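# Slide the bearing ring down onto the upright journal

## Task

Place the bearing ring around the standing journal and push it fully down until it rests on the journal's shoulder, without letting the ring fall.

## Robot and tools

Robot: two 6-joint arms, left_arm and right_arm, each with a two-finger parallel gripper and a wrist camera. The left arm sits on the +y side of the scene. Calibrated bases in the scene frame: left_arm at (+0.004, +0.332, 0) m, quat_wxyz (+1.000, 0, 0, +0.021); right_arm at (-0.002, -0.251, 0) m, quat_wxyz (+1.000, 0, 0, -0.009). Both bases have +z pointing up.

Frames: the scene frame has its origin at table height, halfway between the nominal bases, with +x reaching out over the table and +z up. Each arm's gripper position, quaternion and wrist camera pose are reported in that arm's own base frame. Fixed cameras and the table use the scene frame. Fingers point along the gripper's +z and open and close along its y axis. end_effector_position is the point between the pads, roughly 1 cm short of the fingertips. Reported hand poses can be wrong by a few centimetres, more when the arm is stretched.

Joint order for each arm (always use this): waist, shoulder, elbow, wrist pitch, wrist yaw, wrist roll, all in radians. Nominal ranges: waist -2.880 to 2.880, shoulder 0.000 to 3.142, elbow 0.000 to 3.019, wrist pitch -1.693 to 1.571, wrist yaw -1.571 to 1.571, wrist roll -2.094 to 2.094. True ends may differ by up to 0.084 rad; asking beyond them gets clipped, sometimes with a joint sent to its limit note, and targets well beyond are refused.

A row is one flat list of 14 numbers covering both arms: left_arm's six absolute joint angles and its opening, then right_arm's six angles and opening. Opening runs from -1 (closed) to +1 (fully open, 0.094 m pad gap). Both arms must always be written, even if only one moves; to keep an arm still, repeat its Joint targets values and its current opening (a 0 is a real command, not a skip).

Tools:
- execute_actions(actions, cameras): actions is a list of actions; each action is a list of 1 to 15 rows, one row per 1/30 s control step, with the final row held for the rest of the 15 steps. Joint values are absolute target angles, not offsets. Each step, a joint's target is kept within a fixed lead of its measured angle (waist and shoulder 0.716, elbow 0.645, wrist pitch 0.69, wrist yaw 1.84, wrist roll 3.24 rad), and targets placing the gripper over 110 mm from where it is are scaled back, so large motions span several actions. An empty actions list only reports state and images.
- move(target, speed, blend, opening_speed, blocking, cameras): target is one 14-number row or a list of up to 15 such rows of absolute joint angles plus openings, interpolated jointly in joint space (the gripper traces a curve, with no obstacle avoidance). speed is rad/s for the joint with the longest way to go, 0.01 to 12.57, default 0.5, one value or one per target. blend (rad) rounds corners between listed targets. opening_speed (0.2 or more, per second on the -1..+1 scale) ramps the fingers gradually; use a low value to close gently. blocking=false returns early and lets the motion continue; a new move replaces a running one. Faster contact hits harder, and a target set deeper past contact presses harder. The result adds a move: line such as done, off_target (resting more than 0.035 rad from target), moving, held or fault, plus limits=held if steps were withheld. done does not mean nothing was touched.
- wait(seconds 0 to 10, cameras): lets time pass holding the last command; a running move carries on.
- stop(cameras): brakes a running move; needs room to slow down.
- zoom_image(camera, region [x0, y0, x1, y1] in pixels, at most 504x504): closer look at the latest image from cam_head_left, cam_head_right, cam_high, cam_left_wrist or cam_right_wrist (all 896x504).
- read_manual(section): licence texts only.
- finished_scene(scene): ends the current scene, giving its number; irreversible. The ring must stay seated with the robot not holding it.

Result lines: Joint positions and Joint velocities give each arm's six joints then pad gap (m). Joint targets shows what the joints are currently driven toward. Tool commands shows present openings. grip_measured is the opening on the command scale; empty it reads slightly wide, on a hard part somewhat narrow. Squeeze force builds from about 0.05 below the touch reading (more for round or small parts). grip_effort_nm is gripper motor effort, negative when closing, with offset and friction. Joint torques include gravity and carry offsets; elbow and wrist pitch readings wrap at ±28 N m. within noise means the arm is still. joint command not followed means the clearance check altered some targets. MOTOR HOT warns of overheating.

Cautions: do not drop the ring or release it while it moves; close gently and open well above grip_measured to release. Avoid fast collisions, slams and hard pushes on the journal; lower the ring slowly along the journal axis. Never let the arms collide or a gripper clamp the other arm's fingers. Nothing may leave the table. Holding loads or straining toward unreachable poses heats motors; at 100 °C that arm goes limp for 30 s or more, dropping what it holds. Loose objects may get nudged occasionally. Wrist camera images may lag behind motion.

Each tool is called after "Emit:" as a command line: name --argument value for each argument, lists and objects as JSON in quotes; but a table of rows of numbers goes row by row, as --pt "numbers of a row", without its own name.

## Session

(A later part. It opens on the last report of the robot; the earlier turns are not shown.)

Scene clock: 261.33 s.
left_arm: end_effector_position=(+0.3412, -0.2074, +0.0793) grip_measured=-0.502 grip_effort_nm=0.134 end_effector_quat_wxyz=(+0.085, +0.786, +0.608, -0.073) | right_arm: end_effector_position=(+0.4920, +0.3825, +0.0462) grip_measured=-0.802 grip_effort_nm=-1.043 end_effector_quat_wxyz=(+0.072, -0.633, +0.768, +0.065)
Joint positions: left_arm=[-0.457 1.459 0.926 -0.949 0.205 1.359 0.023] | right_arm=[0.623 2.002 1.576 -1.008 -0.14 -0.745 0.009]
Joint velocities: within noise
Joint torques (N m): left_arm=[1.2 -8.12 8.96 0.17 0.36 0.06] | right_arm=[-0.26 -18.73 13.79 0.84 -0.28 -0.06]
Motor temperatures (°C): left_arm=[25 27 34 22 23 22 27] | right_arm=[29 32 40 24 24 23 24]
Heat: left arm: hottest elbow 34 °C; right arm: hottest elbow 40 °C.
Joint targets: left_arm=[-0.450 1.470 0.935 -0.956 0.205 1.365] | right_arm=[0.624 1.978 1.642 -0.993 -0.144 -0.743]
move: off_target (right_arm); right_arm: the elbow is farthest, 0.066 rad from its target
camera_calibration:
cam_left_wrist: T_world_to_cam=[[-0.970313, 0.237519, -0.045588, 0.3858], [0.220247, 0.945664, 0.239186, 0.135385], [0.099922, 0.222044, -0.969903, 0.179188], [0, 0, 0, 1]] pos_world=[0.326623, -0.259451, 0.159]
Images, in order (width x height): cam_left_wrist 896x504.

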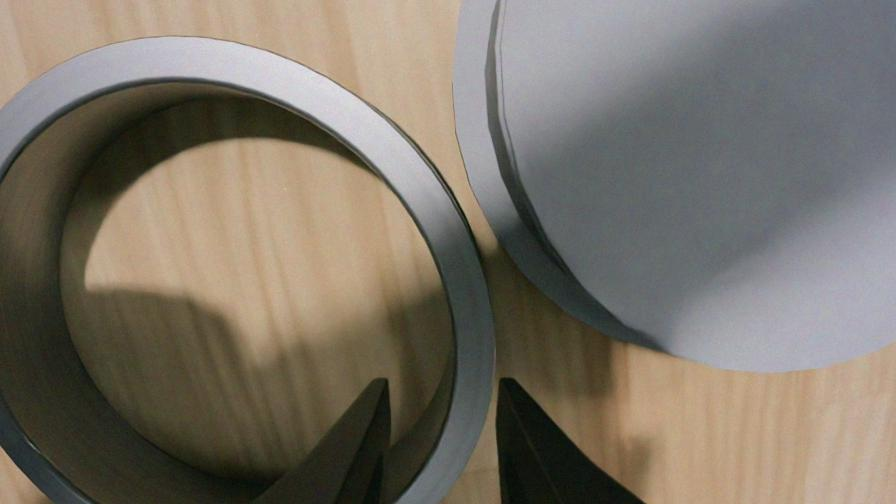

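Emit:
move --pt "-0.4459 1.5317 0.8951 -0.8914 0.2045 1.3768 -0.5 0.6241 1.987 1.642 -0.993 -0.1435 -0.7435 -0.92" --pt "-0.4459 1.5317 0.8951 -0.8914 0.2045 1.3768 -0.92 0.6241 1.987 1.642 -0.993 -0.1435 -0.7435 -0.92" --speed 0.05 --opening_speed 0.25 --cameras '[]'

Scene clock: 266.27 s.
left_arm: end_effector_position=(+0.3350, -0.2027, +0.0454) grip_measured=-0.809 grip_effort_nm=-1.004 end_effector_quat_wxyz=(+0.064, +0.786, +0.609, -0.083) | right_arm: end_effector_position=(+0.4920, +0.3825, +0.0460) grip_measured=-0.802 grip_effort_nm=-1.048 end_effector_quat_wxyz=(+0.072, -0.633, +0.768, +0.065)
Joint positions: left_arm=[-0.453 1.522 0.893 -0.901 0.205 1.365 0.009] | right_arm=[0.623 2.002 1.576 -1.008 -0.14 -0.745 0.009]
Joint velocities: within noise
Joint torques (N m): left_arm=[1.03 -8.94 7.83 0.76 0.32 0.1] | right_arm=[-0.15 -18.26 13.83 0.8 -0.27 -0.07]
Motor temperatures (°C): left_arm=[25 27 34 22 23 22 27] | right_arm=[29 33 41 24 24 23 24]
Heat: left arm: hottest elbow 34 °C; right arm: hottest elbow 41 °C.
Joint targets: left_arm=[-0.446 1.532 0.895 -0.891 0.204 1.377] | right_arm=[0.624 1.987 1.642 -0.993 -0.144 -0.743]
move: off_target (right_arm); right_arm: the elbow is farthest, 0.066 rad from its target
No camera images: "cameras" was empty.

Emit:
move --pt "-0.445 1.484 0.943 -0.907 0.2055 1.3715 -0.92 0.635 1.96 1.6275 -0.996 -0.142 -0.739 -0.92" --pt "-0.445 1.4267 0.943 -0.9473 0.2055 1.3715 -0.92 0.6449 1.9172 1.6275 -1.0179 -0.141 -0.7295 -0.92" --speed 0.03 --cameras '[]'

Scene clock: 272.30 s.
left_arm: end_effector_position=(+0.3299, -0.1989, +0.0607) grip_measured=-0.812 grip_effort_nm=-1.018 end_effector_quat_wxyz=(+0.064, +0.786, +0.610, -0.080) | right_arm: end_effector_position=(+0.4874, +0.3877, +0.0563) grip_measured=-0.803 grip_effort_nm=-1.048 end_effector_quat_wxyz=(+0.076, -0.634, +0.766, +0.066)
Joint positions: left_arm=[-0.452 1.478 0.893 -0.941 0.201 1.366 0.009] | right_arm=[0.634 1.985 1.576 -1.015 -0.14 -0.738 0.009]
Joint velocities: within noise
Joint torques (N m): left_arm=[1.03 -13.74 12.59 0.05 0.59 0.08] | right_arm=[0.67 -21.42 12.67 0.1 -0.19 0.01]
Motor temperatures (°C): left_arm=[25 27 34 22 23 22 27] | right_arm=[29 34 41 24 24 23 25]
Heat: left arm: hottest elbow 34 °C; right arm: hottest elbow 41 °C.
Joint targets: left_arm=[-0.445 1.427 0.943 -0.947 0.206 1.372] | right_arm=[0.645 1.917 1.627 -1.018 -0.141 -0.729]
move: off_target (left_arm, right_arm); left_arm: the shoulder is farthest, 0.052 rad from its target; right_arm: the shoulder is farthest, 0.068 rad from its target
No camera images: "cameras" was empty.

Emit:
move --pt "-0.445 1.3834 0.93 -0.9906 0.2055 1.3715 -0.92 0.6558 1.8875 1.643 -1.0412 -0.14 -0.7186 -0.92" --pt "-0.445 1.3391 0.93 -1.0349 0.2055 1.3715 -0.92 0.6687 1.8605 1.643 -1.0658 -0.138 -0.7067 -0.92" --pt "-0.445 1.2936 0.93 -1.0804 0.2055 1.3715 -0.92 0.6828 1.8325 1.643 -1.0916 -0.136 -0.694 -0.92" --speed 0.03 --cameras '[]'

Scene clock: 278.53 s.
left_arm: end_effector_position=(+0.3068, -0.1866, +0.1074) grip_measured=-0.813 grip_effort_nm=-1.023 end_effector_quat_wxyz=(+0.066, +0.786, +0.610, -0.079) | right_arm: end_effector_position=(+0.4630, +0.3967, +0.1039) grip_measured=-0.805 grip_effort_nm=-1.043 end_effector_quat_wxyz=(+0.080, -0.634, +0.766, +0.067)
Joint positions: left_arm=[-0.45 1.34 0.893 -1.075 0.199 1.366 0.009] | right_arm=[0.671 1.9 1.576 -1.087 -0.136 -0.701 0.009]
Joint velocities: within noise
Joint torques (N m): left_arm=[0.79 -11.81 11.81 0.34 0.62 0.06] | right_arm=[0.67 -21.01 14.31 0.21 -0.13 -0.04]
Motor temperatures (°C): left_arm=[25 27 34 22 23 21 28] | right_arm=[29 34 42 24 24 23 25]
Heat: left arm: hottest elbow 34 °C; right arm: hottest elbow 42 °C.
Joint targets: left_arm=[-0.445 1.293 0.930 -1.080 0.205 1.372] | right_arm=[0.683 1.832 1.643 -1.092 -0.136 -0.694]
move: off_target (left_arm, right_arm); left_arm: the shoulder is farthest, 0.047 rad from its target; right_arm: the shoulder is farthest, 0.068 rad from its target
No camera images: "cameras" was empty.

Emit:
move --target '[-0.4927, 1.2655, 0.8785, -1.0674, 0.1995, 1.3169, -0.92, 0.6885, 1.7954, 1.5639, -1.0628, -0.1346, -0.6813, -0.92]' --speed 0.035 --cameras '[]'

Scene clock: 284.80 s.
left_arm: end_effector_position=(+0.2915, -0.1905, +0.1068) grip_measured=-0.815 grip_effort_nm=-1.018 end_effector_quat_wxyz=(+0.064, +0.784, +0.613, -0.077) | right_arm: end_effector_position=(+0.4506, +0.3952, +0.1105) grip_measured=-0.805 grip_effort_nm=-1.043 end_effector_quat_wxyz=(+0.080, -0.635, +0.765, +0.066)
Joint positions: left_arm=[-0.482 1.308 0.862 -1.071 0.194 1.326 0.009] | right_arm=[0.682 1.868 1.545 -1.088 -0.134 -0.693 0.009]
Joint velocities: within noise
Joint torques (N m): left_arm=[-0.67 -11.28 10.09 0.43 0.58 -0.06] | right_arm=[0.32 -20.84 10.15 1.22 -0.15 0.02]
Motor temperatures (°C): left_arm=[25 27 34 22 23 21 28] | right_arm=[29 35 42 24 24 23 25]
Heat: left arm: hottest elbow 34 °C; right arm: hottest elbow 42 °C.
Joint targets: left_arm=[-0.493 1.266 0.878 -1.068 0.199 1.317] | right_arm=[0.689 1.795 1.564 -1.063 -0.135 -0.681]
move: off_target (left_arm, right_arm); left_arm: the shoulder is farthest, 0.043 rad from its target; right_arm: the shoulder is farthest, 0.072 rad from its target
No camera images: "cameras" was empty.

Emit:
move --target '[-0.5334, 1.242, 0.86, -1.0649, 0.1985, 1.2817, -0.92, 0.6931, 1.755, 1.4847, -1.0355, -0.1332, -0.6736, -0.92]' --speed 0.035 --cameras '[]'

Scene clock: 288.57 s.
left_arm: end_effector_position=(+0.2760, -0.1986, +0.1061) grip_measured=-0.815 grip_effort_nm=-1.028 end_effector_quat_wxyz=(+0.061, +0.787, +0.609, -0.079) | right_arm: end_effector_position=(+0.4348, +0.3838, +0.1071) grip_measured=-0.806 grip_effort_nm=-1.048 end_effector_quat_wxyz=(+0.080, -0.632, +0.768, +0.067)
Joint positions: left_arm=[-0.525 1.286 0.84 -1.07 0.193 1.293 0.009] | right_arm=[0.684 1.822 1.469 -1.056 -0.134 -0.683 0.009]
Joint velocities: within noise
Joint torques (N m): left_arm=[-0.38 -10.87 10.39 0.58 0.55 -0.1] | right_arm=[0.44 -19.96 9.87 0.96 -0.08 0.01]
Motor temperatures (°C): left_arm=[25 27 34 22 23 21 28] | right_arm=[29 35 42 24 23 23 25]
Heat: left arm: hottest elbow 34 °C; right arm: hottest elbow 42 °C.
Joint targets: left_arm=[-0.533 1.242 0.860 -1.065 0.198 1.282] | right_arm=[0.693 1.755 1.485 -1.036 -0.133 -0.674]
move: off_target (left_arm, right_arm); left_arm: the shoulder is farthest, 0.044 rad from its target; right_arm: the shoulder is farthest, 0.067 rad from its target
No camera images: "cameras" was empty.

Emit:
move --pt "-0.5803 1.2045 0.8314 -1.0615 0.1985 1.2312 -0.92 0.7051 1.7108 1.4082 -1.0062 -0.1313 -0.6654 -0.92" --pt "-0.7309 1.1235 0.764 -1.0489 0.1862 1.0783 -0.92 0.7349 1.5944 1.2437 -0.9592 -0.1265 -0.635 -0.92" --speed 0.04 --blend 0.02 --cameras '[]'

Scene clock: 295.63 s.
left_arm: end_effector_position=(+0.2069, -0.2250, +0.1068) grip_measured=-0.815 grip_effort_nm=-1.013 end_effector_quat_wxyz=(+0.060, +0.786, +0.610, -0.081) | right_arm: end_effector_position=(+0.3675, +0.3540, +0.1046) grip_measured=-0.806 grip_effort_nm=-1.043 end_effector_quat_wxyz=(+0.081, -0.633, +0.767, +0.067)
Joint positions: left_arm=[-0.724 1.163 0.741 -1.06 0.182 1.09 0.009] | right_arm=[0.725 1.653 1.23 -0.979 -0.128 -0.644 0.009]
Joint velocities: within noise
Joint torques (N m): left_arm=[-0.09 -8.76 10.78 0.85 0.5 -0.11] | right_arm=[0.26 -16.67 9.52 1.2 -0.08 0.03]
Motor temperatures (°C): left_arm=[25 27 34 22 23 21 28] | right_arm=[29 35 41 24 23 23 25]
Heat: left arm: hottest elbow 34 °C; right arm: hottest elbow 41 °C.
Joint targets: left_arm=[-0.731 1.124 0.764 -1.049 0.186 1.078] | right_arm=[0.735 1.594 1.244 -0.959 -0.126 -0.635]
move: off_target (left_arm, right_arm); left_arm: the shoulder is farthest, 0.039 rad from its target; right_arm: the shoulder is farthest, 0.058 rad from its target
No camera images: "cameras" was empty.

Emit:
move --target '[-0.907, 1.0605, 0.7187, -1.031, 0.1695, 0.8994, -0.92, 0.7716, 1.4788, 1.0925, -0.9266, -0.12, -0.5985, -0.92]' --speed 0.04 --cameras '["cam_left_wrist"]'

Scene clock: 301.03 s.
left_arm: end_effector_position=(+0.1581, -0.2455, +0.1070) grip_measured=-0.815 grip_effort_nm=-1.028 end_effector_quat_wxyz=(+0.061, +0.786, +0.610, -0.082) | right_arm: end_effector_position=(+0.3195, +0.3317, +0.1035) grip_measured=-0.806 grip_effort_nm=-1.048 end_effector_quat_wxyz=(+0.081, -0.633, +0.767, +0.067)
Joint positions: left_arm=[-0.9 1.098 0.695 -1.046 0.166 0.911 0.009] | right_arm=[0.76 1.532 1.079 -0.946 -0.121 -0.608 0.009]
Joint velocities: within noise
Joint torques (N m): left_arm=[-0.03 -8 11.08 1.14 0.45 -0.11] | right_arm=[0.56 -14.8 9.2 1.11 -0.07 0]
Motor temperatures (°C): left_arm=[25 27 34 22 23 21 28] | right_arm=[28 34 41 24 23 23 25]
Heat: left arm: hottest elbow 34 °C; right arm: hottest elbow 41 °C.
Joint targets: left_arm=[-0.907 1.061 0.719 -1.031 0.169 0.899] | right_arm=[0.771 1.479 1.093 -0.927 -0.120 -0.599]
move: off_target (left_arm, right_arm); left_arm: the shoulder is farthest, 0.037 rad from its target; right_arm: the shoulder is farthest, 0.053 rad from its target
camera_calibration:
cam_left_wrist: T_world_to_cam=[[-0.971078, 0.238736, 0.00357862, 0.213661], [0.231828, 0.939182, 0.253363, 0.200135], [0.0571258, 0.246865, -0.967365, 0.245336], [0, 0, 0, 1]] pos_world=[0.147069, -0.299536, 0.185858]
Images, in order (width x height): cam_left_wrist 896x504.

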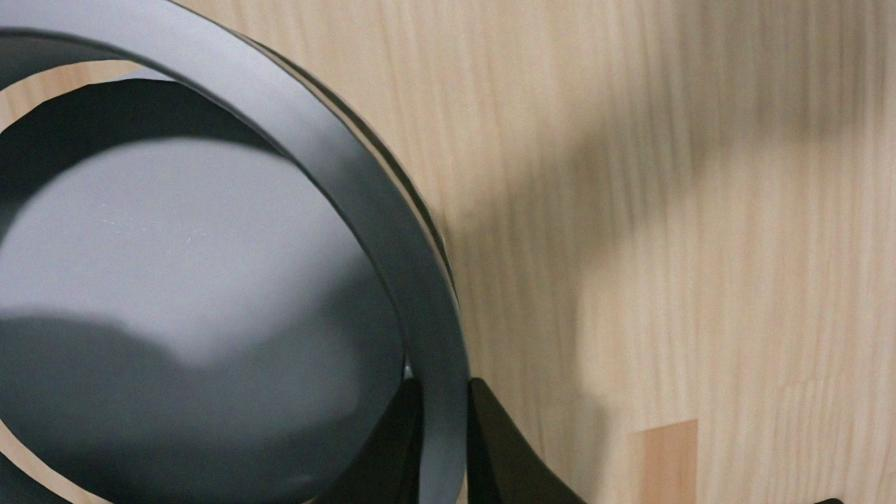

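Emit:
zoom_image --camera "cam_left_wrist" --region '[0, 40, 464, 504]'

Scaled by 1.086 from the camera's 896x504 image, which has a finer 1280x720 frame.

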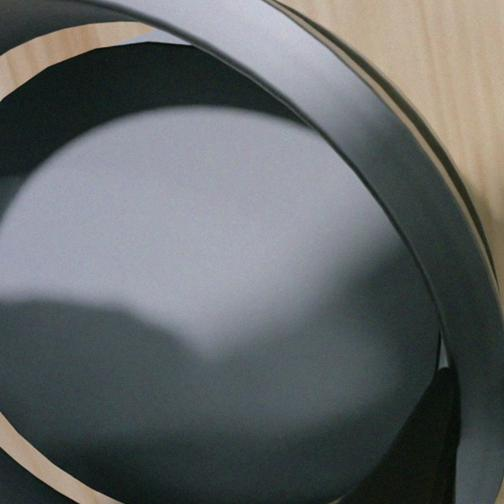

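Emit:
move --target '[-0.8873, 1.0931, 0.6999, -1.0038, 0.168, 0.9268, -0.92, 0.7723, 1.52, 1.084, -0.902, -0.12, -0.5978, -0.92]' --speed 0.016 --cameras '["cam_right_wrist"]'

Scene clock: 308.47 s.
left_arm: end_effector_position=(+0.1593, -0.2440, +0.0995) grip_measured=-0.815 grip_effort_nm=-1.013 end_effector_quat_wxyz=(+0.064, +0.785, +0.611, -0.081) | right_arm: end_effector_position=(+0.3201, +0.3333, +0.0964) grip_measured=-0.806 grip_effort_nm=-1.048 end_effector_quat_wxyz=(+0.083, -0.633, +0.767, +0.066)
Joint positions: left_arm=[-0.894 1.103 0.676 -1.018 0.164 0.914 0.009] | right_arm=[0.762 1.542 1.07 -0.923 -0.12 -0.608 0.009]
Joint velocities: within noise
Joint torques (N m): left_arm=[0.85 -5.42 10.95 0.99 0.46 0.14] | right_arm=[0.56 -12.4 9.18 1.03 -0.11 0.02]
Motor temperatures (°C): left_arm=[25 27 35 22 23 21 28] | right_arm=[28 34 41 24 23 23 25]
Heat: left arm: hottest elbow 35 °C; right arm: hottest elbow 41 °C.
Joint targets: left_arm=[-0.887 1.093 0.700 -1.004 0.168 0.927] | right_arm=[0.772 1.520 1.084 -0.902 -0.120 -0.598]
move: done
camera_calibration:
cam_right_wrist: T_world_to_cam=[[0.985121, -0.171862, -0.000551814, -0.258337], [-0.166397, -0.954585, 0.247143, 0.385125], [-0.0430014, -0.243374, -0.968979, 0.276075], [0, 0, 0, 1]] pos_world=[0.330448, 0.390425, 0.172187]
Images, in order (width x height): cam_right_wrist 896x504.

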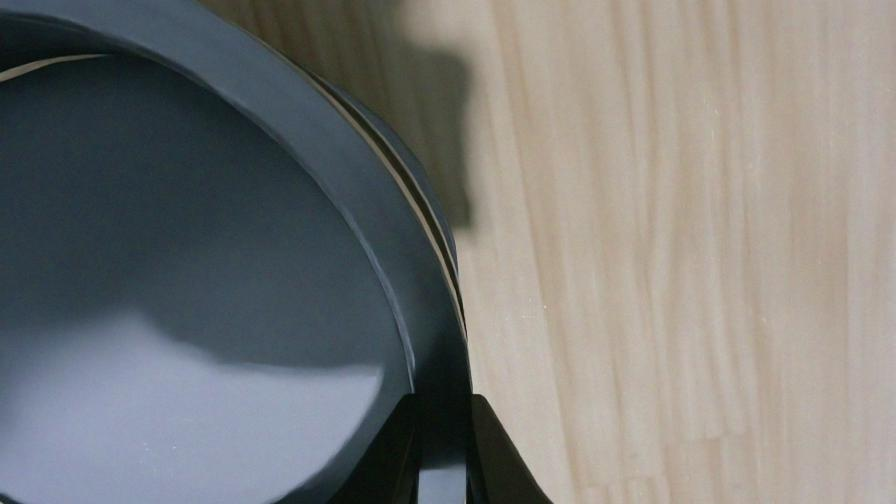

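Emit:
wait --seconds 0.1 --cameras '["cam_left_wrist"]'

Emit:
zoom_image --camera "cam_left_wrist" --region '[0, 380, 124, 504]'

Scene clock: 309.37 s.
left_arm: end_effector_position=(+0.1593, -0.2440, +0.0995) grip_measured=-0.815 grip_effort_nm=-1.028 end_effector_quat_wxyz=(+0.064, +0.785, +0.611, -0.081) | right_arm: end_effector_position=(+0.3201, +0.3334, +0.0964) grip_measured=-0.806 grip_effort_nm=-1.043 end_effector_quat_wxyz=(+0.083, -0.633, +0.767, +0.066)
Joint positions: left_arm=[-0.894 1.103 0.676 -1.018 0.164 0.914 0.009] | right_arm=[0.762 1.542 1.07 -0.923 -0.12 -0.608 0.009]
Joint velocities: within noise
Joint torques (N m): left_arm=[0.85 -5.25 10.96 1.05 0.5 0.11] | right_arm=[0.5 -12.45 9.31 1.11 -0.11 0.03]
Motor temperatures (°C): left_arm=[25 27 35 22 23 21 28] | right_arm=[28 33 40 24 23 23 25]
Heat: left arm: hottest elbow 35 °C; right arm: hottest elbow 40 °C.
Joint targets: left_arm=[-0.887 1.093 0.700 -1.004 0.168 0.927] | right_arm=[0.772 1.520 1.084 -0.902 -0.120 -0.598]
Tool commands: left_gripper/opening=-0.92 right_gripper/opening=-0.92
wait: 0.10 s; at rest from the start
camera_calibration:
cam_left_wrist: T_world_to_cam=[[-0.971789, 0.235844, -0.00176659, 0.214333], [0.227797, 0.94052, 0.252051, 0.201424], [0.0611063, 0.244538, -0.967712, 0.23649], [0, 0, 0, 1]] pos_world=[0.147952, -0.297824, 0.178463]
Images, in order (width x height): cam_left_wrist 896x504.

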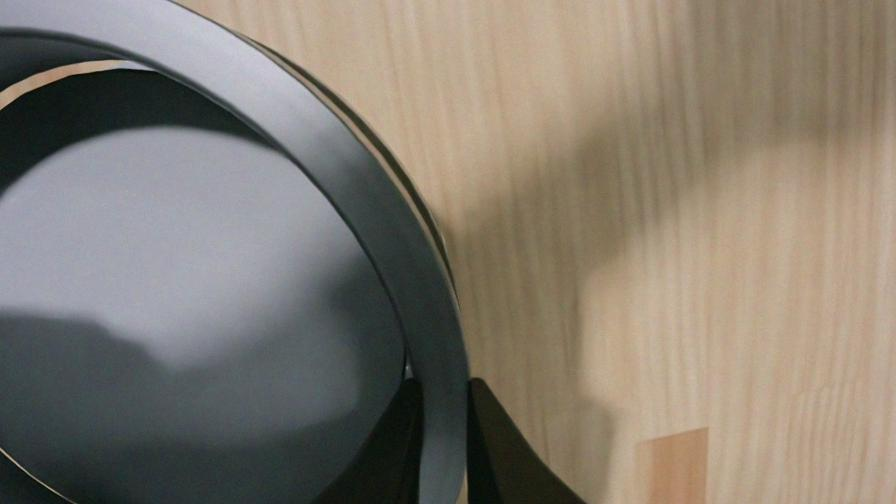

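Scaled by 4.065 from the camera's 896x504 image, which has a finer 1280x720 frame.

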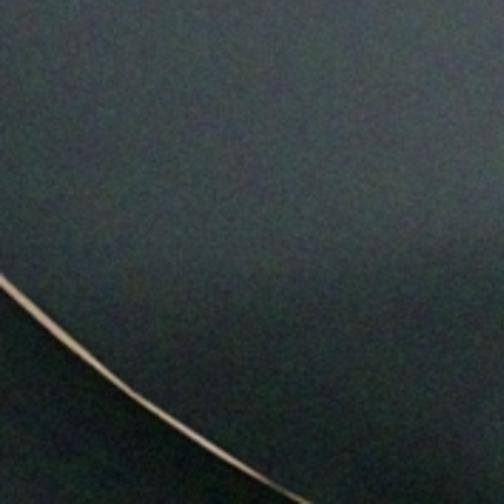

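Emit:
move --target '[-0.8698, 1.1051, 0.6999, -0.995, 0.166, 0.9448, -0.92, 0.7457, 1.5347, 1.147, -0.897, -0.121, -0.626, -0.92]' --speed 0.02 --cameras '["cam_left_wrist"]'

Emit:
zoom_image --camera "cam_left_wrist" --region '[0, 400, 104, 504]'

Scene clock: 315.03 s.
left_arm: end_effector_position=(+0.1635, -0.2424, +0.0962) grip_measured=-0.815 grip_effort_nm=-1.023 end_effector_quat_wxyz=(+0.062, +0.787, +0.609, -0.080) | right_arm: end_effector_position=(+0.3238, +0.3324, +0.0913) grip_measured=-0.806 grip_effort_nm=-1.048 end_effector_quat_wxyz=(+0.082, -0.631, +0.769, +0.065)
Joint positions: left_arm=[-0.88 1.116 0.676 -1.012 0.164 0.934 0.009] | right_arm=[0.756 1.555 1.07 -0.913 -0.119 -0.608 0.009]
Joint velocities: within noise
Joint torques (N m): left_arm=[1.38 -5.71 10.91 1.1 0.35 0.11] | right_arm=[-1.14 -11.99 14.52 0.94 -0.17 -0.27]
Motor temperatures (°C): left_arm=[25 27 35 22 23 21 28] | right_arm=[28 33 40 24 23 23 25]
Heat: left arm: hottest elbow 35 °C; right arm: hottest elbow 40 °C.
Joint targets: left_arm=[-0.870 1.105 0.700 -0.995 0.166 0.945] | right_arm=[0.746 1.535 1.147 -0.897 -0.121 -0.626]
move: off_target (right_arm); right_arm: the elbow is farthest, 0.077 rad from its target
camera_calibration:
cam_left_wrist: T_world_to_cam=[[-0.970523, 0.241009, -0.000338635, 0.219006], [0.232891, 0.938193, 0.25604, 0.198029], [0.0620255, 0.248414, -0.966666, 0.233374], [0, 0, 0, 1]] pos_world=[0.151956, -0.296545, 0.174965]
Images, in order (width x height): cam_left_wrist 896x504.

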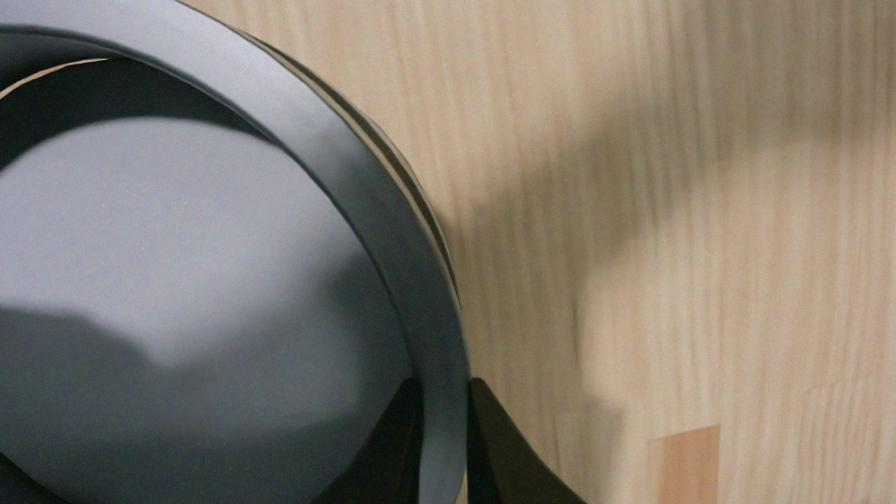

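Scaled by 4.846 from the camera's 896x504 image, which has a finer 1280x720 frame.

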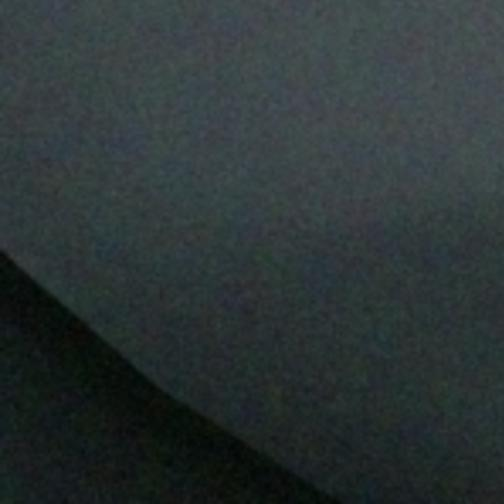

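Emit:
move --target '[-0.8643, 1.1111, 0.6999, -0.99, 0.166, 0.9503, -0.92, 0.7437, 1.5407, 1.147, -0.891, -0.121, -0.626, -0.92]' --speed 0.012 --cameras '["cam_left_wrist"]'

Scene clock: 316.57 s.
left_arm: end_effector_position=(+0.1644, -0.2421, +0.0953) grip_measured=-0.815 grip_effort_nm=-1.018 end_effector_quat_wxyz=(+0.061, +0.787, +0.609, -0.080) | right_arm: end_effector_position=(+0.3245, +0.3327, +0.0884) grip_measured=-0.806 grip_effort_nm=-1.043 end_effector_quat_wxyz=(+0.080, -0.631, +0.769, +0.065)
Joint positions: left_arm=[-0.877 1.119 0.676 -1.01 0.164 0.939 0.009] | right_arm=[0.755 1.561 1.07 -0.909 -0.119 -0.609 0.009]
Joint velocities: within noise
Joint torques (N m): left_arm=[1.2 -5.54 10.86 1.33 0.37 0.12] | right_arm=[-0.62 -12.4 14.67 1.06 -0.18 -0.26]
Motor temperatures (°C): left_arm=[25 27 35 22 23 21 28] | right_arm=[28 33 40 24 23 23 25]
Heat: left arm: hottest elbow 35 °C; right arm: hottest elbow 40 °C.
Joint targets: left_arm=[-0.864 1.111 0.700 -0.990 0.166 0.950] | right_arm=[0.744 1.541 1.147 -0.891 -0.121 -0.626]
move: off_target (right_arm); right_arm: the elbow is farthest, 0.077 rad from its target
camera_calibration:
cam_left_wrist: T_world_to_cam=[[-0.970253, 0.242094, 0.000472481, 0.219974], [0.234092, 0.937682, 0.256815, 0.197422], [0.0617303, 0.249286, -0.966461, 0.23257], [0, 0, 0, 1]] pos_world=[0.152858, -0.29635, 0.173965]
Images, in order (width x height): cam_left_wrist 896x504.

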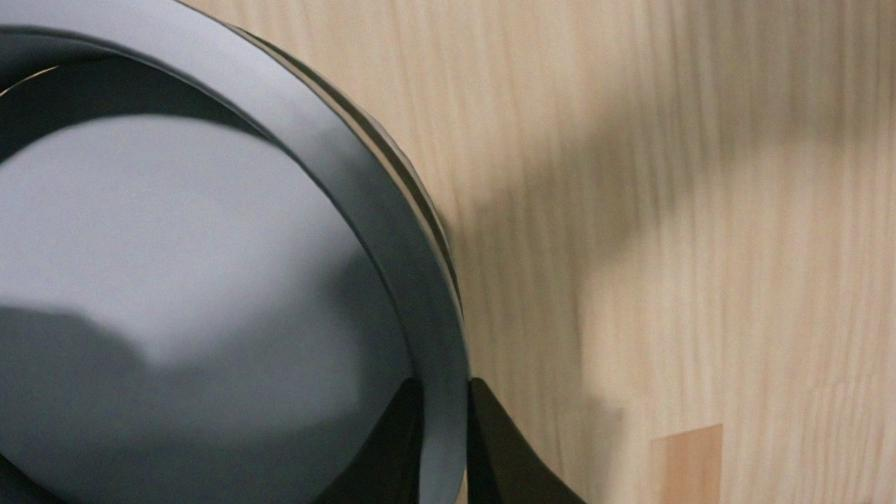

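Emit:
move --target '[-0.8643, 1.1164, 0.6921, -0.9769, 0.166, 0.9503, -0.92, 0.7437, 1.5407, 1.147, -0.891, -0.121, -0.626, -0.92]' --speed 0.012 --cameras '[]'

Scene clock: 320.53 s.
left_arm: end_effector_position=(+0.1638, -0.2421, +0.0916) grip_measured=-0.816 grip_effort_nm=-1.023 end_effector_quat_wxyz=(+0.061, +0.787, +0.608, -0.082) | right_arm: end_effector_position=(+0.3244, +0.3326, +0.0865) grip_measured=-0.806 grip_effort_nm=-1.048 end_effector_quat_wxyz=(+0.078, -0.631, +0.769, +0.065)
Joint positions: left_arm=[-0.876 1.123 0.668 -0.998 0.168 0.94 0.009] | right_arm=[0.755 1.566 1.07 -0.909 -0.12 -0.609 0.009]
Joint velocities: within noise
Joint torques (N m): left_arm=[0.97 -5.3 10.78 1.36 0.21 0.11] | right_arm=[-1.08 -12.81 14.6 1.02 -0.18 -0.28]
Motor temperatures (°C): left_arm=[25 27 35 22 23 21 28] | right_arm=[28 33 40 24 23 23 25]
Heat: left arm: hottest elbow 35 °C; right arm: hottest elbow 40 °C.
Joint targets: left_arm=[-0.864 1.116 0.692 -0.977 0.166 0.950] | right_arm=[0.744 1.541 1.147 -0.891 -0.121 -0.626]
move: off_target (right_arm); right_arm: the elbow is farthest, 0.077 rad from its target
No camera images: "cameras" was empty.

Emit:
move --pt "-0.8643 1.1164 0.6921 -0.9769 0.166 0.9503 -0.92 0.7437 1.5407 1.0865 -0.891 -0.121 -0.626 -0.92" --pt "-0.8643 1.1244 0.6804 -0.9572 0.166 0.9503 -0.92 0.7437 1.5479 1.0763 -0.8746 -0.121 -0.626 -0.92" --speed '[0.04, 0.012]' --cameras '[]'

Scene clock: 324.57 s.
left_arm: end_effector_position=(+0.1637, -0.2423, +0.0865) grip_measured=-0.816 grip_effort_nm=-1.023 end_effector_quat_wxyz=(+0.062, +0.787, +0.608, -0.082) | right_arm: end_effector_position=(+0.3237, +0.3319, +0.0823) grip_measured=-0.806 grip_effort_nm=-1.048 end_effector_quat_wxyz=(+0.078, -0.631, +0.769, +0.065)
Joint positions: left_arm=[-0.876 1.13 0.658 -0.979 0.168 0.941 0.009] | right_arm=[0.755 1.569 1.061 -0.898 -0.12 -0.609 0.009]
Joint velocities: within noise
Joint torques (N m): left_arm=[1.38 -5.66 10.73 1.33 0.19 0.07] | right_arm=[-1.08 -12.57 9.11 1.03 -0.15 -0.25]
Motor temperatures (°C): left_arm=[25 26 35 22 23 21 28] | right_arm=[28 32 40 24 23 23 25]
Heat: left arm: hottest elbow 35 °C; right arm: hottest elbow 40 °C.
Joint targets: left_arm=[-0.864 1.124 0.680 -0.957 0.166 0.950] | right_arm=[0.744 1.548 1.076 -0.875 -0.121 -0.626]
move: done
No camera images: "cameras" was empty.

Emit:
move --target '[-0.8643, 1.1364, 0.6629, -0.9277, 0.166, 0.9503, -0.92, 0.7437, 1.5597, 1.0625, -0.85, -0.121, -0.626, -0.92]' --speed 0.015 --cameras '[]'

Scene clock: 327.37 s.
left_arm: end_effector_position=(+0.1636, -0.2431, +0.0793) grip_measured=-0.816 grip_effort_nm=-1.028 end_effector_quat_wxyz=(+0.065, +0.787, +0.607, -0.084) | right_arm: end_effector_position=(+0.3235, +0.3313, +0.0752) grip_measured=-0.806 grip_effort_nm=-1.043 end_effector_quat_wxyz=(+0.079, -0.631, +0.769, +0.065)
Joint positions: left_arm=[-0.876 1.141 0.643 -0.949 0.172 0.941 0.009] | right_arm=[0.754 1.576 1.048 -0.875 -0.12 -0.609 0.009]
Joint velocities: within noise
Joint torques (N m): left_arm=[1.55 -5.3 10.29 1.25 0 0.09] | right_arm=[-0.97 -12.28 9.06 1.22 -0.16 -0.25]
Motor temperatures (°C): left_arm=[25 26 35 22 23 21 28] | right_arm=[28 32 40 24 23 23 25]
Heat: left arm: hottest elbow 35 °C; right arm: hottest elbow 40 °C.
Joint targets: left_arm=[-0.864 1.136 0.663 -0.928 0.166 0.950] | right_arm=[0.744 1.560 1.062 -0.850 -0.121 -0.626]
move: done
No camera images: "cameras" was empty.

Emit:
move --target '[-0.8643, 1.1457, 0.6493, -0.9048, 0.167, 0.9503, -0.92, 0.7437, 1.5685, 1.0514, -0.8309, -0.121, -0.626, -0.92]' --speed 0.013 --cameras '[]'

Scene clock: 329.73 s.
left_arm: end_effector_position=(+0.1636, -0.2432, +0.0723) grip_measured=-0.816 grip_effort_nm=-1.028 end_effector_quat_wxyz=(+0.066, +0.787, +0.607, -0.084) | right_arm: end_effector_position=(+0.3234, +0.3307, +0.0682) grip_measured=-0.806 grip_effort_nm=-1.048 end_effector_quat_wxyz=(+0.079, -0.630, +0.770, +0.065)
Joint positions: left_arm=[-0.876 1.152 0.63 -0.922 0.173 0.941 0.009] | right_arm=[0.753 1.585 1.038 -0.856 -0.12 -0.609 0.009]
Joint velocities: within noise
Joint torques (N m): left_arm=[1.55 -5.66 10.29 1.21 0.05 0.07] | right_arm=[-1.03 -12.34 8.88 1.18 -0.15 -0.25]
Motor temperatures (°C): left_arm=[25 26 35 22 23 21 28] | right_arm=[28 32 40 24 23 23 25]
Heat: left arm: hottest elbow 35 °C; right arm: hottest elbow 40 °C.
Joint targets: left_arm=[-0.864 1.146 0.649 -0.905 0.167 0.950] | right_arm=[0.744 1.569 1.051 -0.831 -0.121 -0.626]
move: done
No camera images: "cameras" was empty.

Emit:
move --target '[-0.8643, 1.153, 0.6386, -0.8868, 0.168, 0.9503, -0.92, 0.7437, 1.5757, 1.0422, -0.8145, -0.121, -0.626, -0.92]' --speed 0.012 --cameras '[]'

Scene clock: 331.73 s.
left_arm: end_effector_position=(+0.1636, -0.2433, +0.0684) grip_measured=-0.816 grip_effort_nm=-1.023 end_effector_quat_wxyz=(+0.067, +0.788, +0.607, -0.084) | right_arm: end_effector_position=(+0.3232, +0.3305, +0.0639) grip_measured=-0.806 grip_effort_nm=-1.043 end_effector_quat_wxyz=(+0.079, -0.630, +0.770, +0.065)
Joint positions: left_arm=[-0.876 1.158 0.622 -0.907 0.173 0.941 0.009] | right_arm=[0.753 1.59 1.031 -0.843 -0.12 -0.609 0.009]
Joint velocities: within noise
Joint torques (N m): left_arm=[1.2 -5.13 9.85 1.33 0.07 0.1] | right_arm=[-1.14 -12.04 8.73 1.35 -0.17 -0.24]
Motor temperatures (°C): left_arm=[25 26 35 22 23 21 28] | right_arm=[28 32 40 24 23 23 25]
Heat: left arm: hottest elbow 35 °C; right arm: hottest elbow 40 °C.
Joint targets: left_arm=[-0.864 1.153 0.638 -0.887 0.168 0.950] | right_arm=[0.744 1.576 1.042 -0.814 -0.121 -0.626]
move: done
No camera images: "cameras" was empty.

Emit:
move --target '[-0.8643, 1.157, 0.6328, -0.877, 0.168, 0.9503, -0.92, 0.7437, 1.5793, 1.0376, -0.8063, -0.121, -0.626, -0.92]' --speed 0.01 --cameras '[]'

Scene clock: 333.43 s.
left_arm: end_effector_position=(+0.1635, -0.2432, +0.0680) grip_measured=-0.817 grip_effort_nm=-1.018 end_effector_quat_wxyz=(+0.067, +0.788, +0.607, -0.084) | right_arm: end_effector_position=(+0.3230, +0.3304, +0.0633) grip_measured=-0.806 grip_effort_nm=-1.048 end_effector_quat_wxyz=(+0.080, -0.630, +0.769, +0.065)
Joint positions: left_arm=[-0.876 1.158 0.621 -0.905 0.173 0.941 0.009] | right_arm=[0.753 1.59 1.029 -0.84 -0.12 -0.609 0.009]
Joint velocities: within noise
Joint torques (N m): left_arm=[1.14 -4.84 9.32 1.72 0.04 0.08] | right_arm=[-0.73 -12.28 8.39 1.63 -0.18 -0.25]
Motor temperatures (°C): left_arm=[25 26 35 22 23 21 28] | right_arm=[28 32 40 24 23 23 25]
Heat: left arm: hottest elbow 35 °C; right arm: hottest elbow 40 °C.
Joint targets: left_arm=[-0.864 1.157 0.633 -0.877 0.168 0.950] | right_arm=[0.744 1.579 1.038 -0.806 -0.121 -0.626]
move: done
No camera images: "cameras" was empty.

Emit:
execute_actions --actions '[[[-0.8643,1.157,0.6328,-0.877,0.168,0.9503,-0.92,0.7437,1.5793,1.0376,-0.8063,-0.121,-0.626,-0.84]],[[-0.8643,1.157,0.6328,-0.877,0.168,0.9503,-0.92,0.7437,1.5793,1.0376,-0.8063,-0.121,-0.626,-0.82]],[[-0.8643,1.157,0.6328,-0.877,0.168,0.9503,-0.92,0.7437,1.5793,1.0376,-0.8063,-0.121,-0.626,-0.805]],[[-0.8643,1.157,0.6328,-0.877,0.168,0.9503,-0.92,0.7437,1.5793,1.0376,-0.8063,-0.121,-0.626,-0.793]],[[-0.8643,1.157,0.6328,-0.877,0.168,0.9503,-0.92,0.7437,1.5793,1.0376,-0.8063,-0.121,-0.626,-0.782]],[[-0.8643,1.157,0.6328,-0.877,0.168,0.9503,-0.92,0.7437,1.5793,1.0376,-0.8063,-0.121,-0.626,-0.772]],[[-0.8643,1.157,0.6328,-0.877,0.168,0.9503,-0.92,0.7437,1.5793,1.0376,-0.8063,-0.121,-0.626,-0.762]],[[-0.8643,1.157,0.6328,-0.877,0.168,0.9503,-0.92,0.7437,1.5793,1.0376,-0.8063,-0.121,-0.626,-0.75]],[[-0.8643,1.157,0.6328,-0.877,0.168,0.9503,-0.92,0.7437,1.5793,1.0376,-0.8063,-0.121,-0.626,-0.73]]]' --cameras '[]'

Scene clock: 338.90 s.
left_arm: end_effector_position=(+0.1636, -0.2433, +0.0680) grip_measured=-0.818 grip_effort_nm=-1.023 end_effector_quat_wxyz=(+0.067, +0.788, +0.607, -0.084) | right_arm: end_effector_position=(+0.3267, +0.3346, +0.0657) grip_measured=-0.732 grip_effort_nm=0.085 end_effector_quat_wxyz=(+0.092, -0.632, +0.766, +0.068)
Joint positions: left_arm=[-0.876 1.158 0.621 -0.904 0.173 0.941 0.009] | right_arm=[0.753 1.587 1.029 -0.818 -0.123 -0.614 0.013]
Joint velocities: within noise
Joint torques (N m): left_arm=[1.32 -5.25 9.29 1.61 0.05 0.08] | right_arm=[-0.85 -11.87 8.59 0.81 -0.02 -0.21]
Motor temperatures (°C): left_arm=[25 26 35 22 23 21 28] | right_arm=[28 32 39 24 23 23 25]
Heat: left arm: hottest elbow 35 °C; right arm: hottest elbow 39 °C.
Joint targets: left_arm=[-0.864 1.157 0.633 -0.877 0.168 0.950] | right_arm=[0.744 1.579 1.038 -0.806 -0.121 -0.626]
No camera images: "cameras" was empty.

Emit:
execute_actions --actions '[[[-0.8643,1.157,0.6328,-0.877,0.168,0.9503,-0.84,0.7437,1.5793,1.0376,-0.8063,-0.121,-0.626,-0.65]],[[-0.8643,1.157,0.6328,-0.877,0.168,0.9503,-0.81,0.7437,1.5793,1.0376,-0.8063,-0.121,-0.626,-0.6]],[[-0.8643,1.157,0.6328,-0.877,0.168,0.9503,-0.78,0.7437,1.5793,1.0376,-0.8063,-0.121,-0.626,-0.5]],[[-0.8643,1.157,0.6328,-0.877,0.168,0.9503,-0.73,0.7437,1.5793,1.0376,-0.8063,-0.121,-0.626,-0.5]],[[-0.8643,1.157,0.6328,-0.877,0.168,0.9503,-0.5,0.7437,1.5793,1.0376,-0.8063,-0.121,-0.626,-0.5]]]' --cameras '[]'

Emit:
move --pt "-0.8643 1.157 0.6328 -0.877 0.168 0.9503 -0.5 0.7437 1.49 1.08 -0.93 -0.121 -0.626 -0.5" --pt "-0.8643 1.05 0.68 -1.01 0.168 0.9503 -0.5 0.7437 1.38 1.12 -1.0 -0.121 -0.626 -0.5" --speed 0.15 --cameras '[]'

Emit:
finished_scene --scene 2

Scene clock: 342.53 s.
left_arm: end_effector_position=(+0.1676, -0.2453, +0.0685) grip_measured=-0.503 grip_effort_nm=0.134 end_effector_quat_wxyz=(+0.076, +0.786, +0.608, -0.082) | right_arm: end_effector_position=(+0.3267, +0.3346, +0.0657) grip_measured=-0.502 grip_effort_nm=0.085 end_effector_quat_wxyz=(+0.092, -0.632, +0.766, +0.068)
Joint positions: left_arm=[-0.872 1.158 0.621 -0.888 0.17 0.941 0.023] | right_arm=[0.753 1.587 1.029 -0.818 -0.123 -0.615 0.023]
Joint velocities: within noise
Joint torques (N m): left_arm=[0.97 -4.42 9.35 1.05 0.21 0.11] | right_arm=[-0.62 -12.1 8.5 0.83 -0.02 -0.23]
Motor temperatures (°C): left_arm=[25 26 35 22 23 21 28] | right_arm=[28 32 39 24 23 23 25]
Heat: left arm: hottest elbow 35 °C; right arm: hottest elbow 39 °C.
Joint targets: left_arm=[-0.864 1.157 0.633 -0.877 0.168 0.950] | right_arm=[0.744 1.579 1.038 -0.806 -0.121 -0.626]
No camera images: "cameras" was empty.

Scene clock: 344.80 s.
left_arm: end_effector_position=(+0.1557, -0.2312, +0.0940) grip_measured=-0.502 grip_effort_nm=0.134 end_effector_quat_wxyz=(+0.071, +0.786, +0.608, -0.082) | right_arm: end_effector_position=(+0.3107, +0.3196, +0.1592) grip_measured=-0.502 grip_effort_nm=0.085 end_effector_quat_wxyz=(+0.125, -0.631, +0.762, +0.070)
Joint positions: left_arm=[-0.872 1.062 0.632 -1.003 0.17 0.941 0.023] | right_arm=[0.753 1.387 1.069 -0.991 -0.123 -0.615 0.023]
Joint velocities: within noise
Joint torques (N m): left_arm=[1.14 -4.66 13.16 0.36 0.2 0.09] | right_arm=[-1.08 -10.29 13.22 0.1 -0.02 -0.21]
Motor temperatures (°C): left_arm=[25 26 35 22 23 21 28] | right_arm=[28 32 39 24 23 23 25]
Heat: left arm: hottest elbow 35 °C; right arm: hottest elbow 39 °C.
Joint targets: left_arm=[-0.864 1.050 0.680 -1.010 0.168 0.950] | right_arm=[0.744 1.380 1.120 -1.000 -0.121 -0.626]
move: off_target (left_arm, right_arm); left_arm: the elbow is farthest, 0.048 rad from its target; right_arm: the elbow is farthest, 0.051 rad from its target
No camera images: "cameras" was empty.

The scene is finished: the task was done.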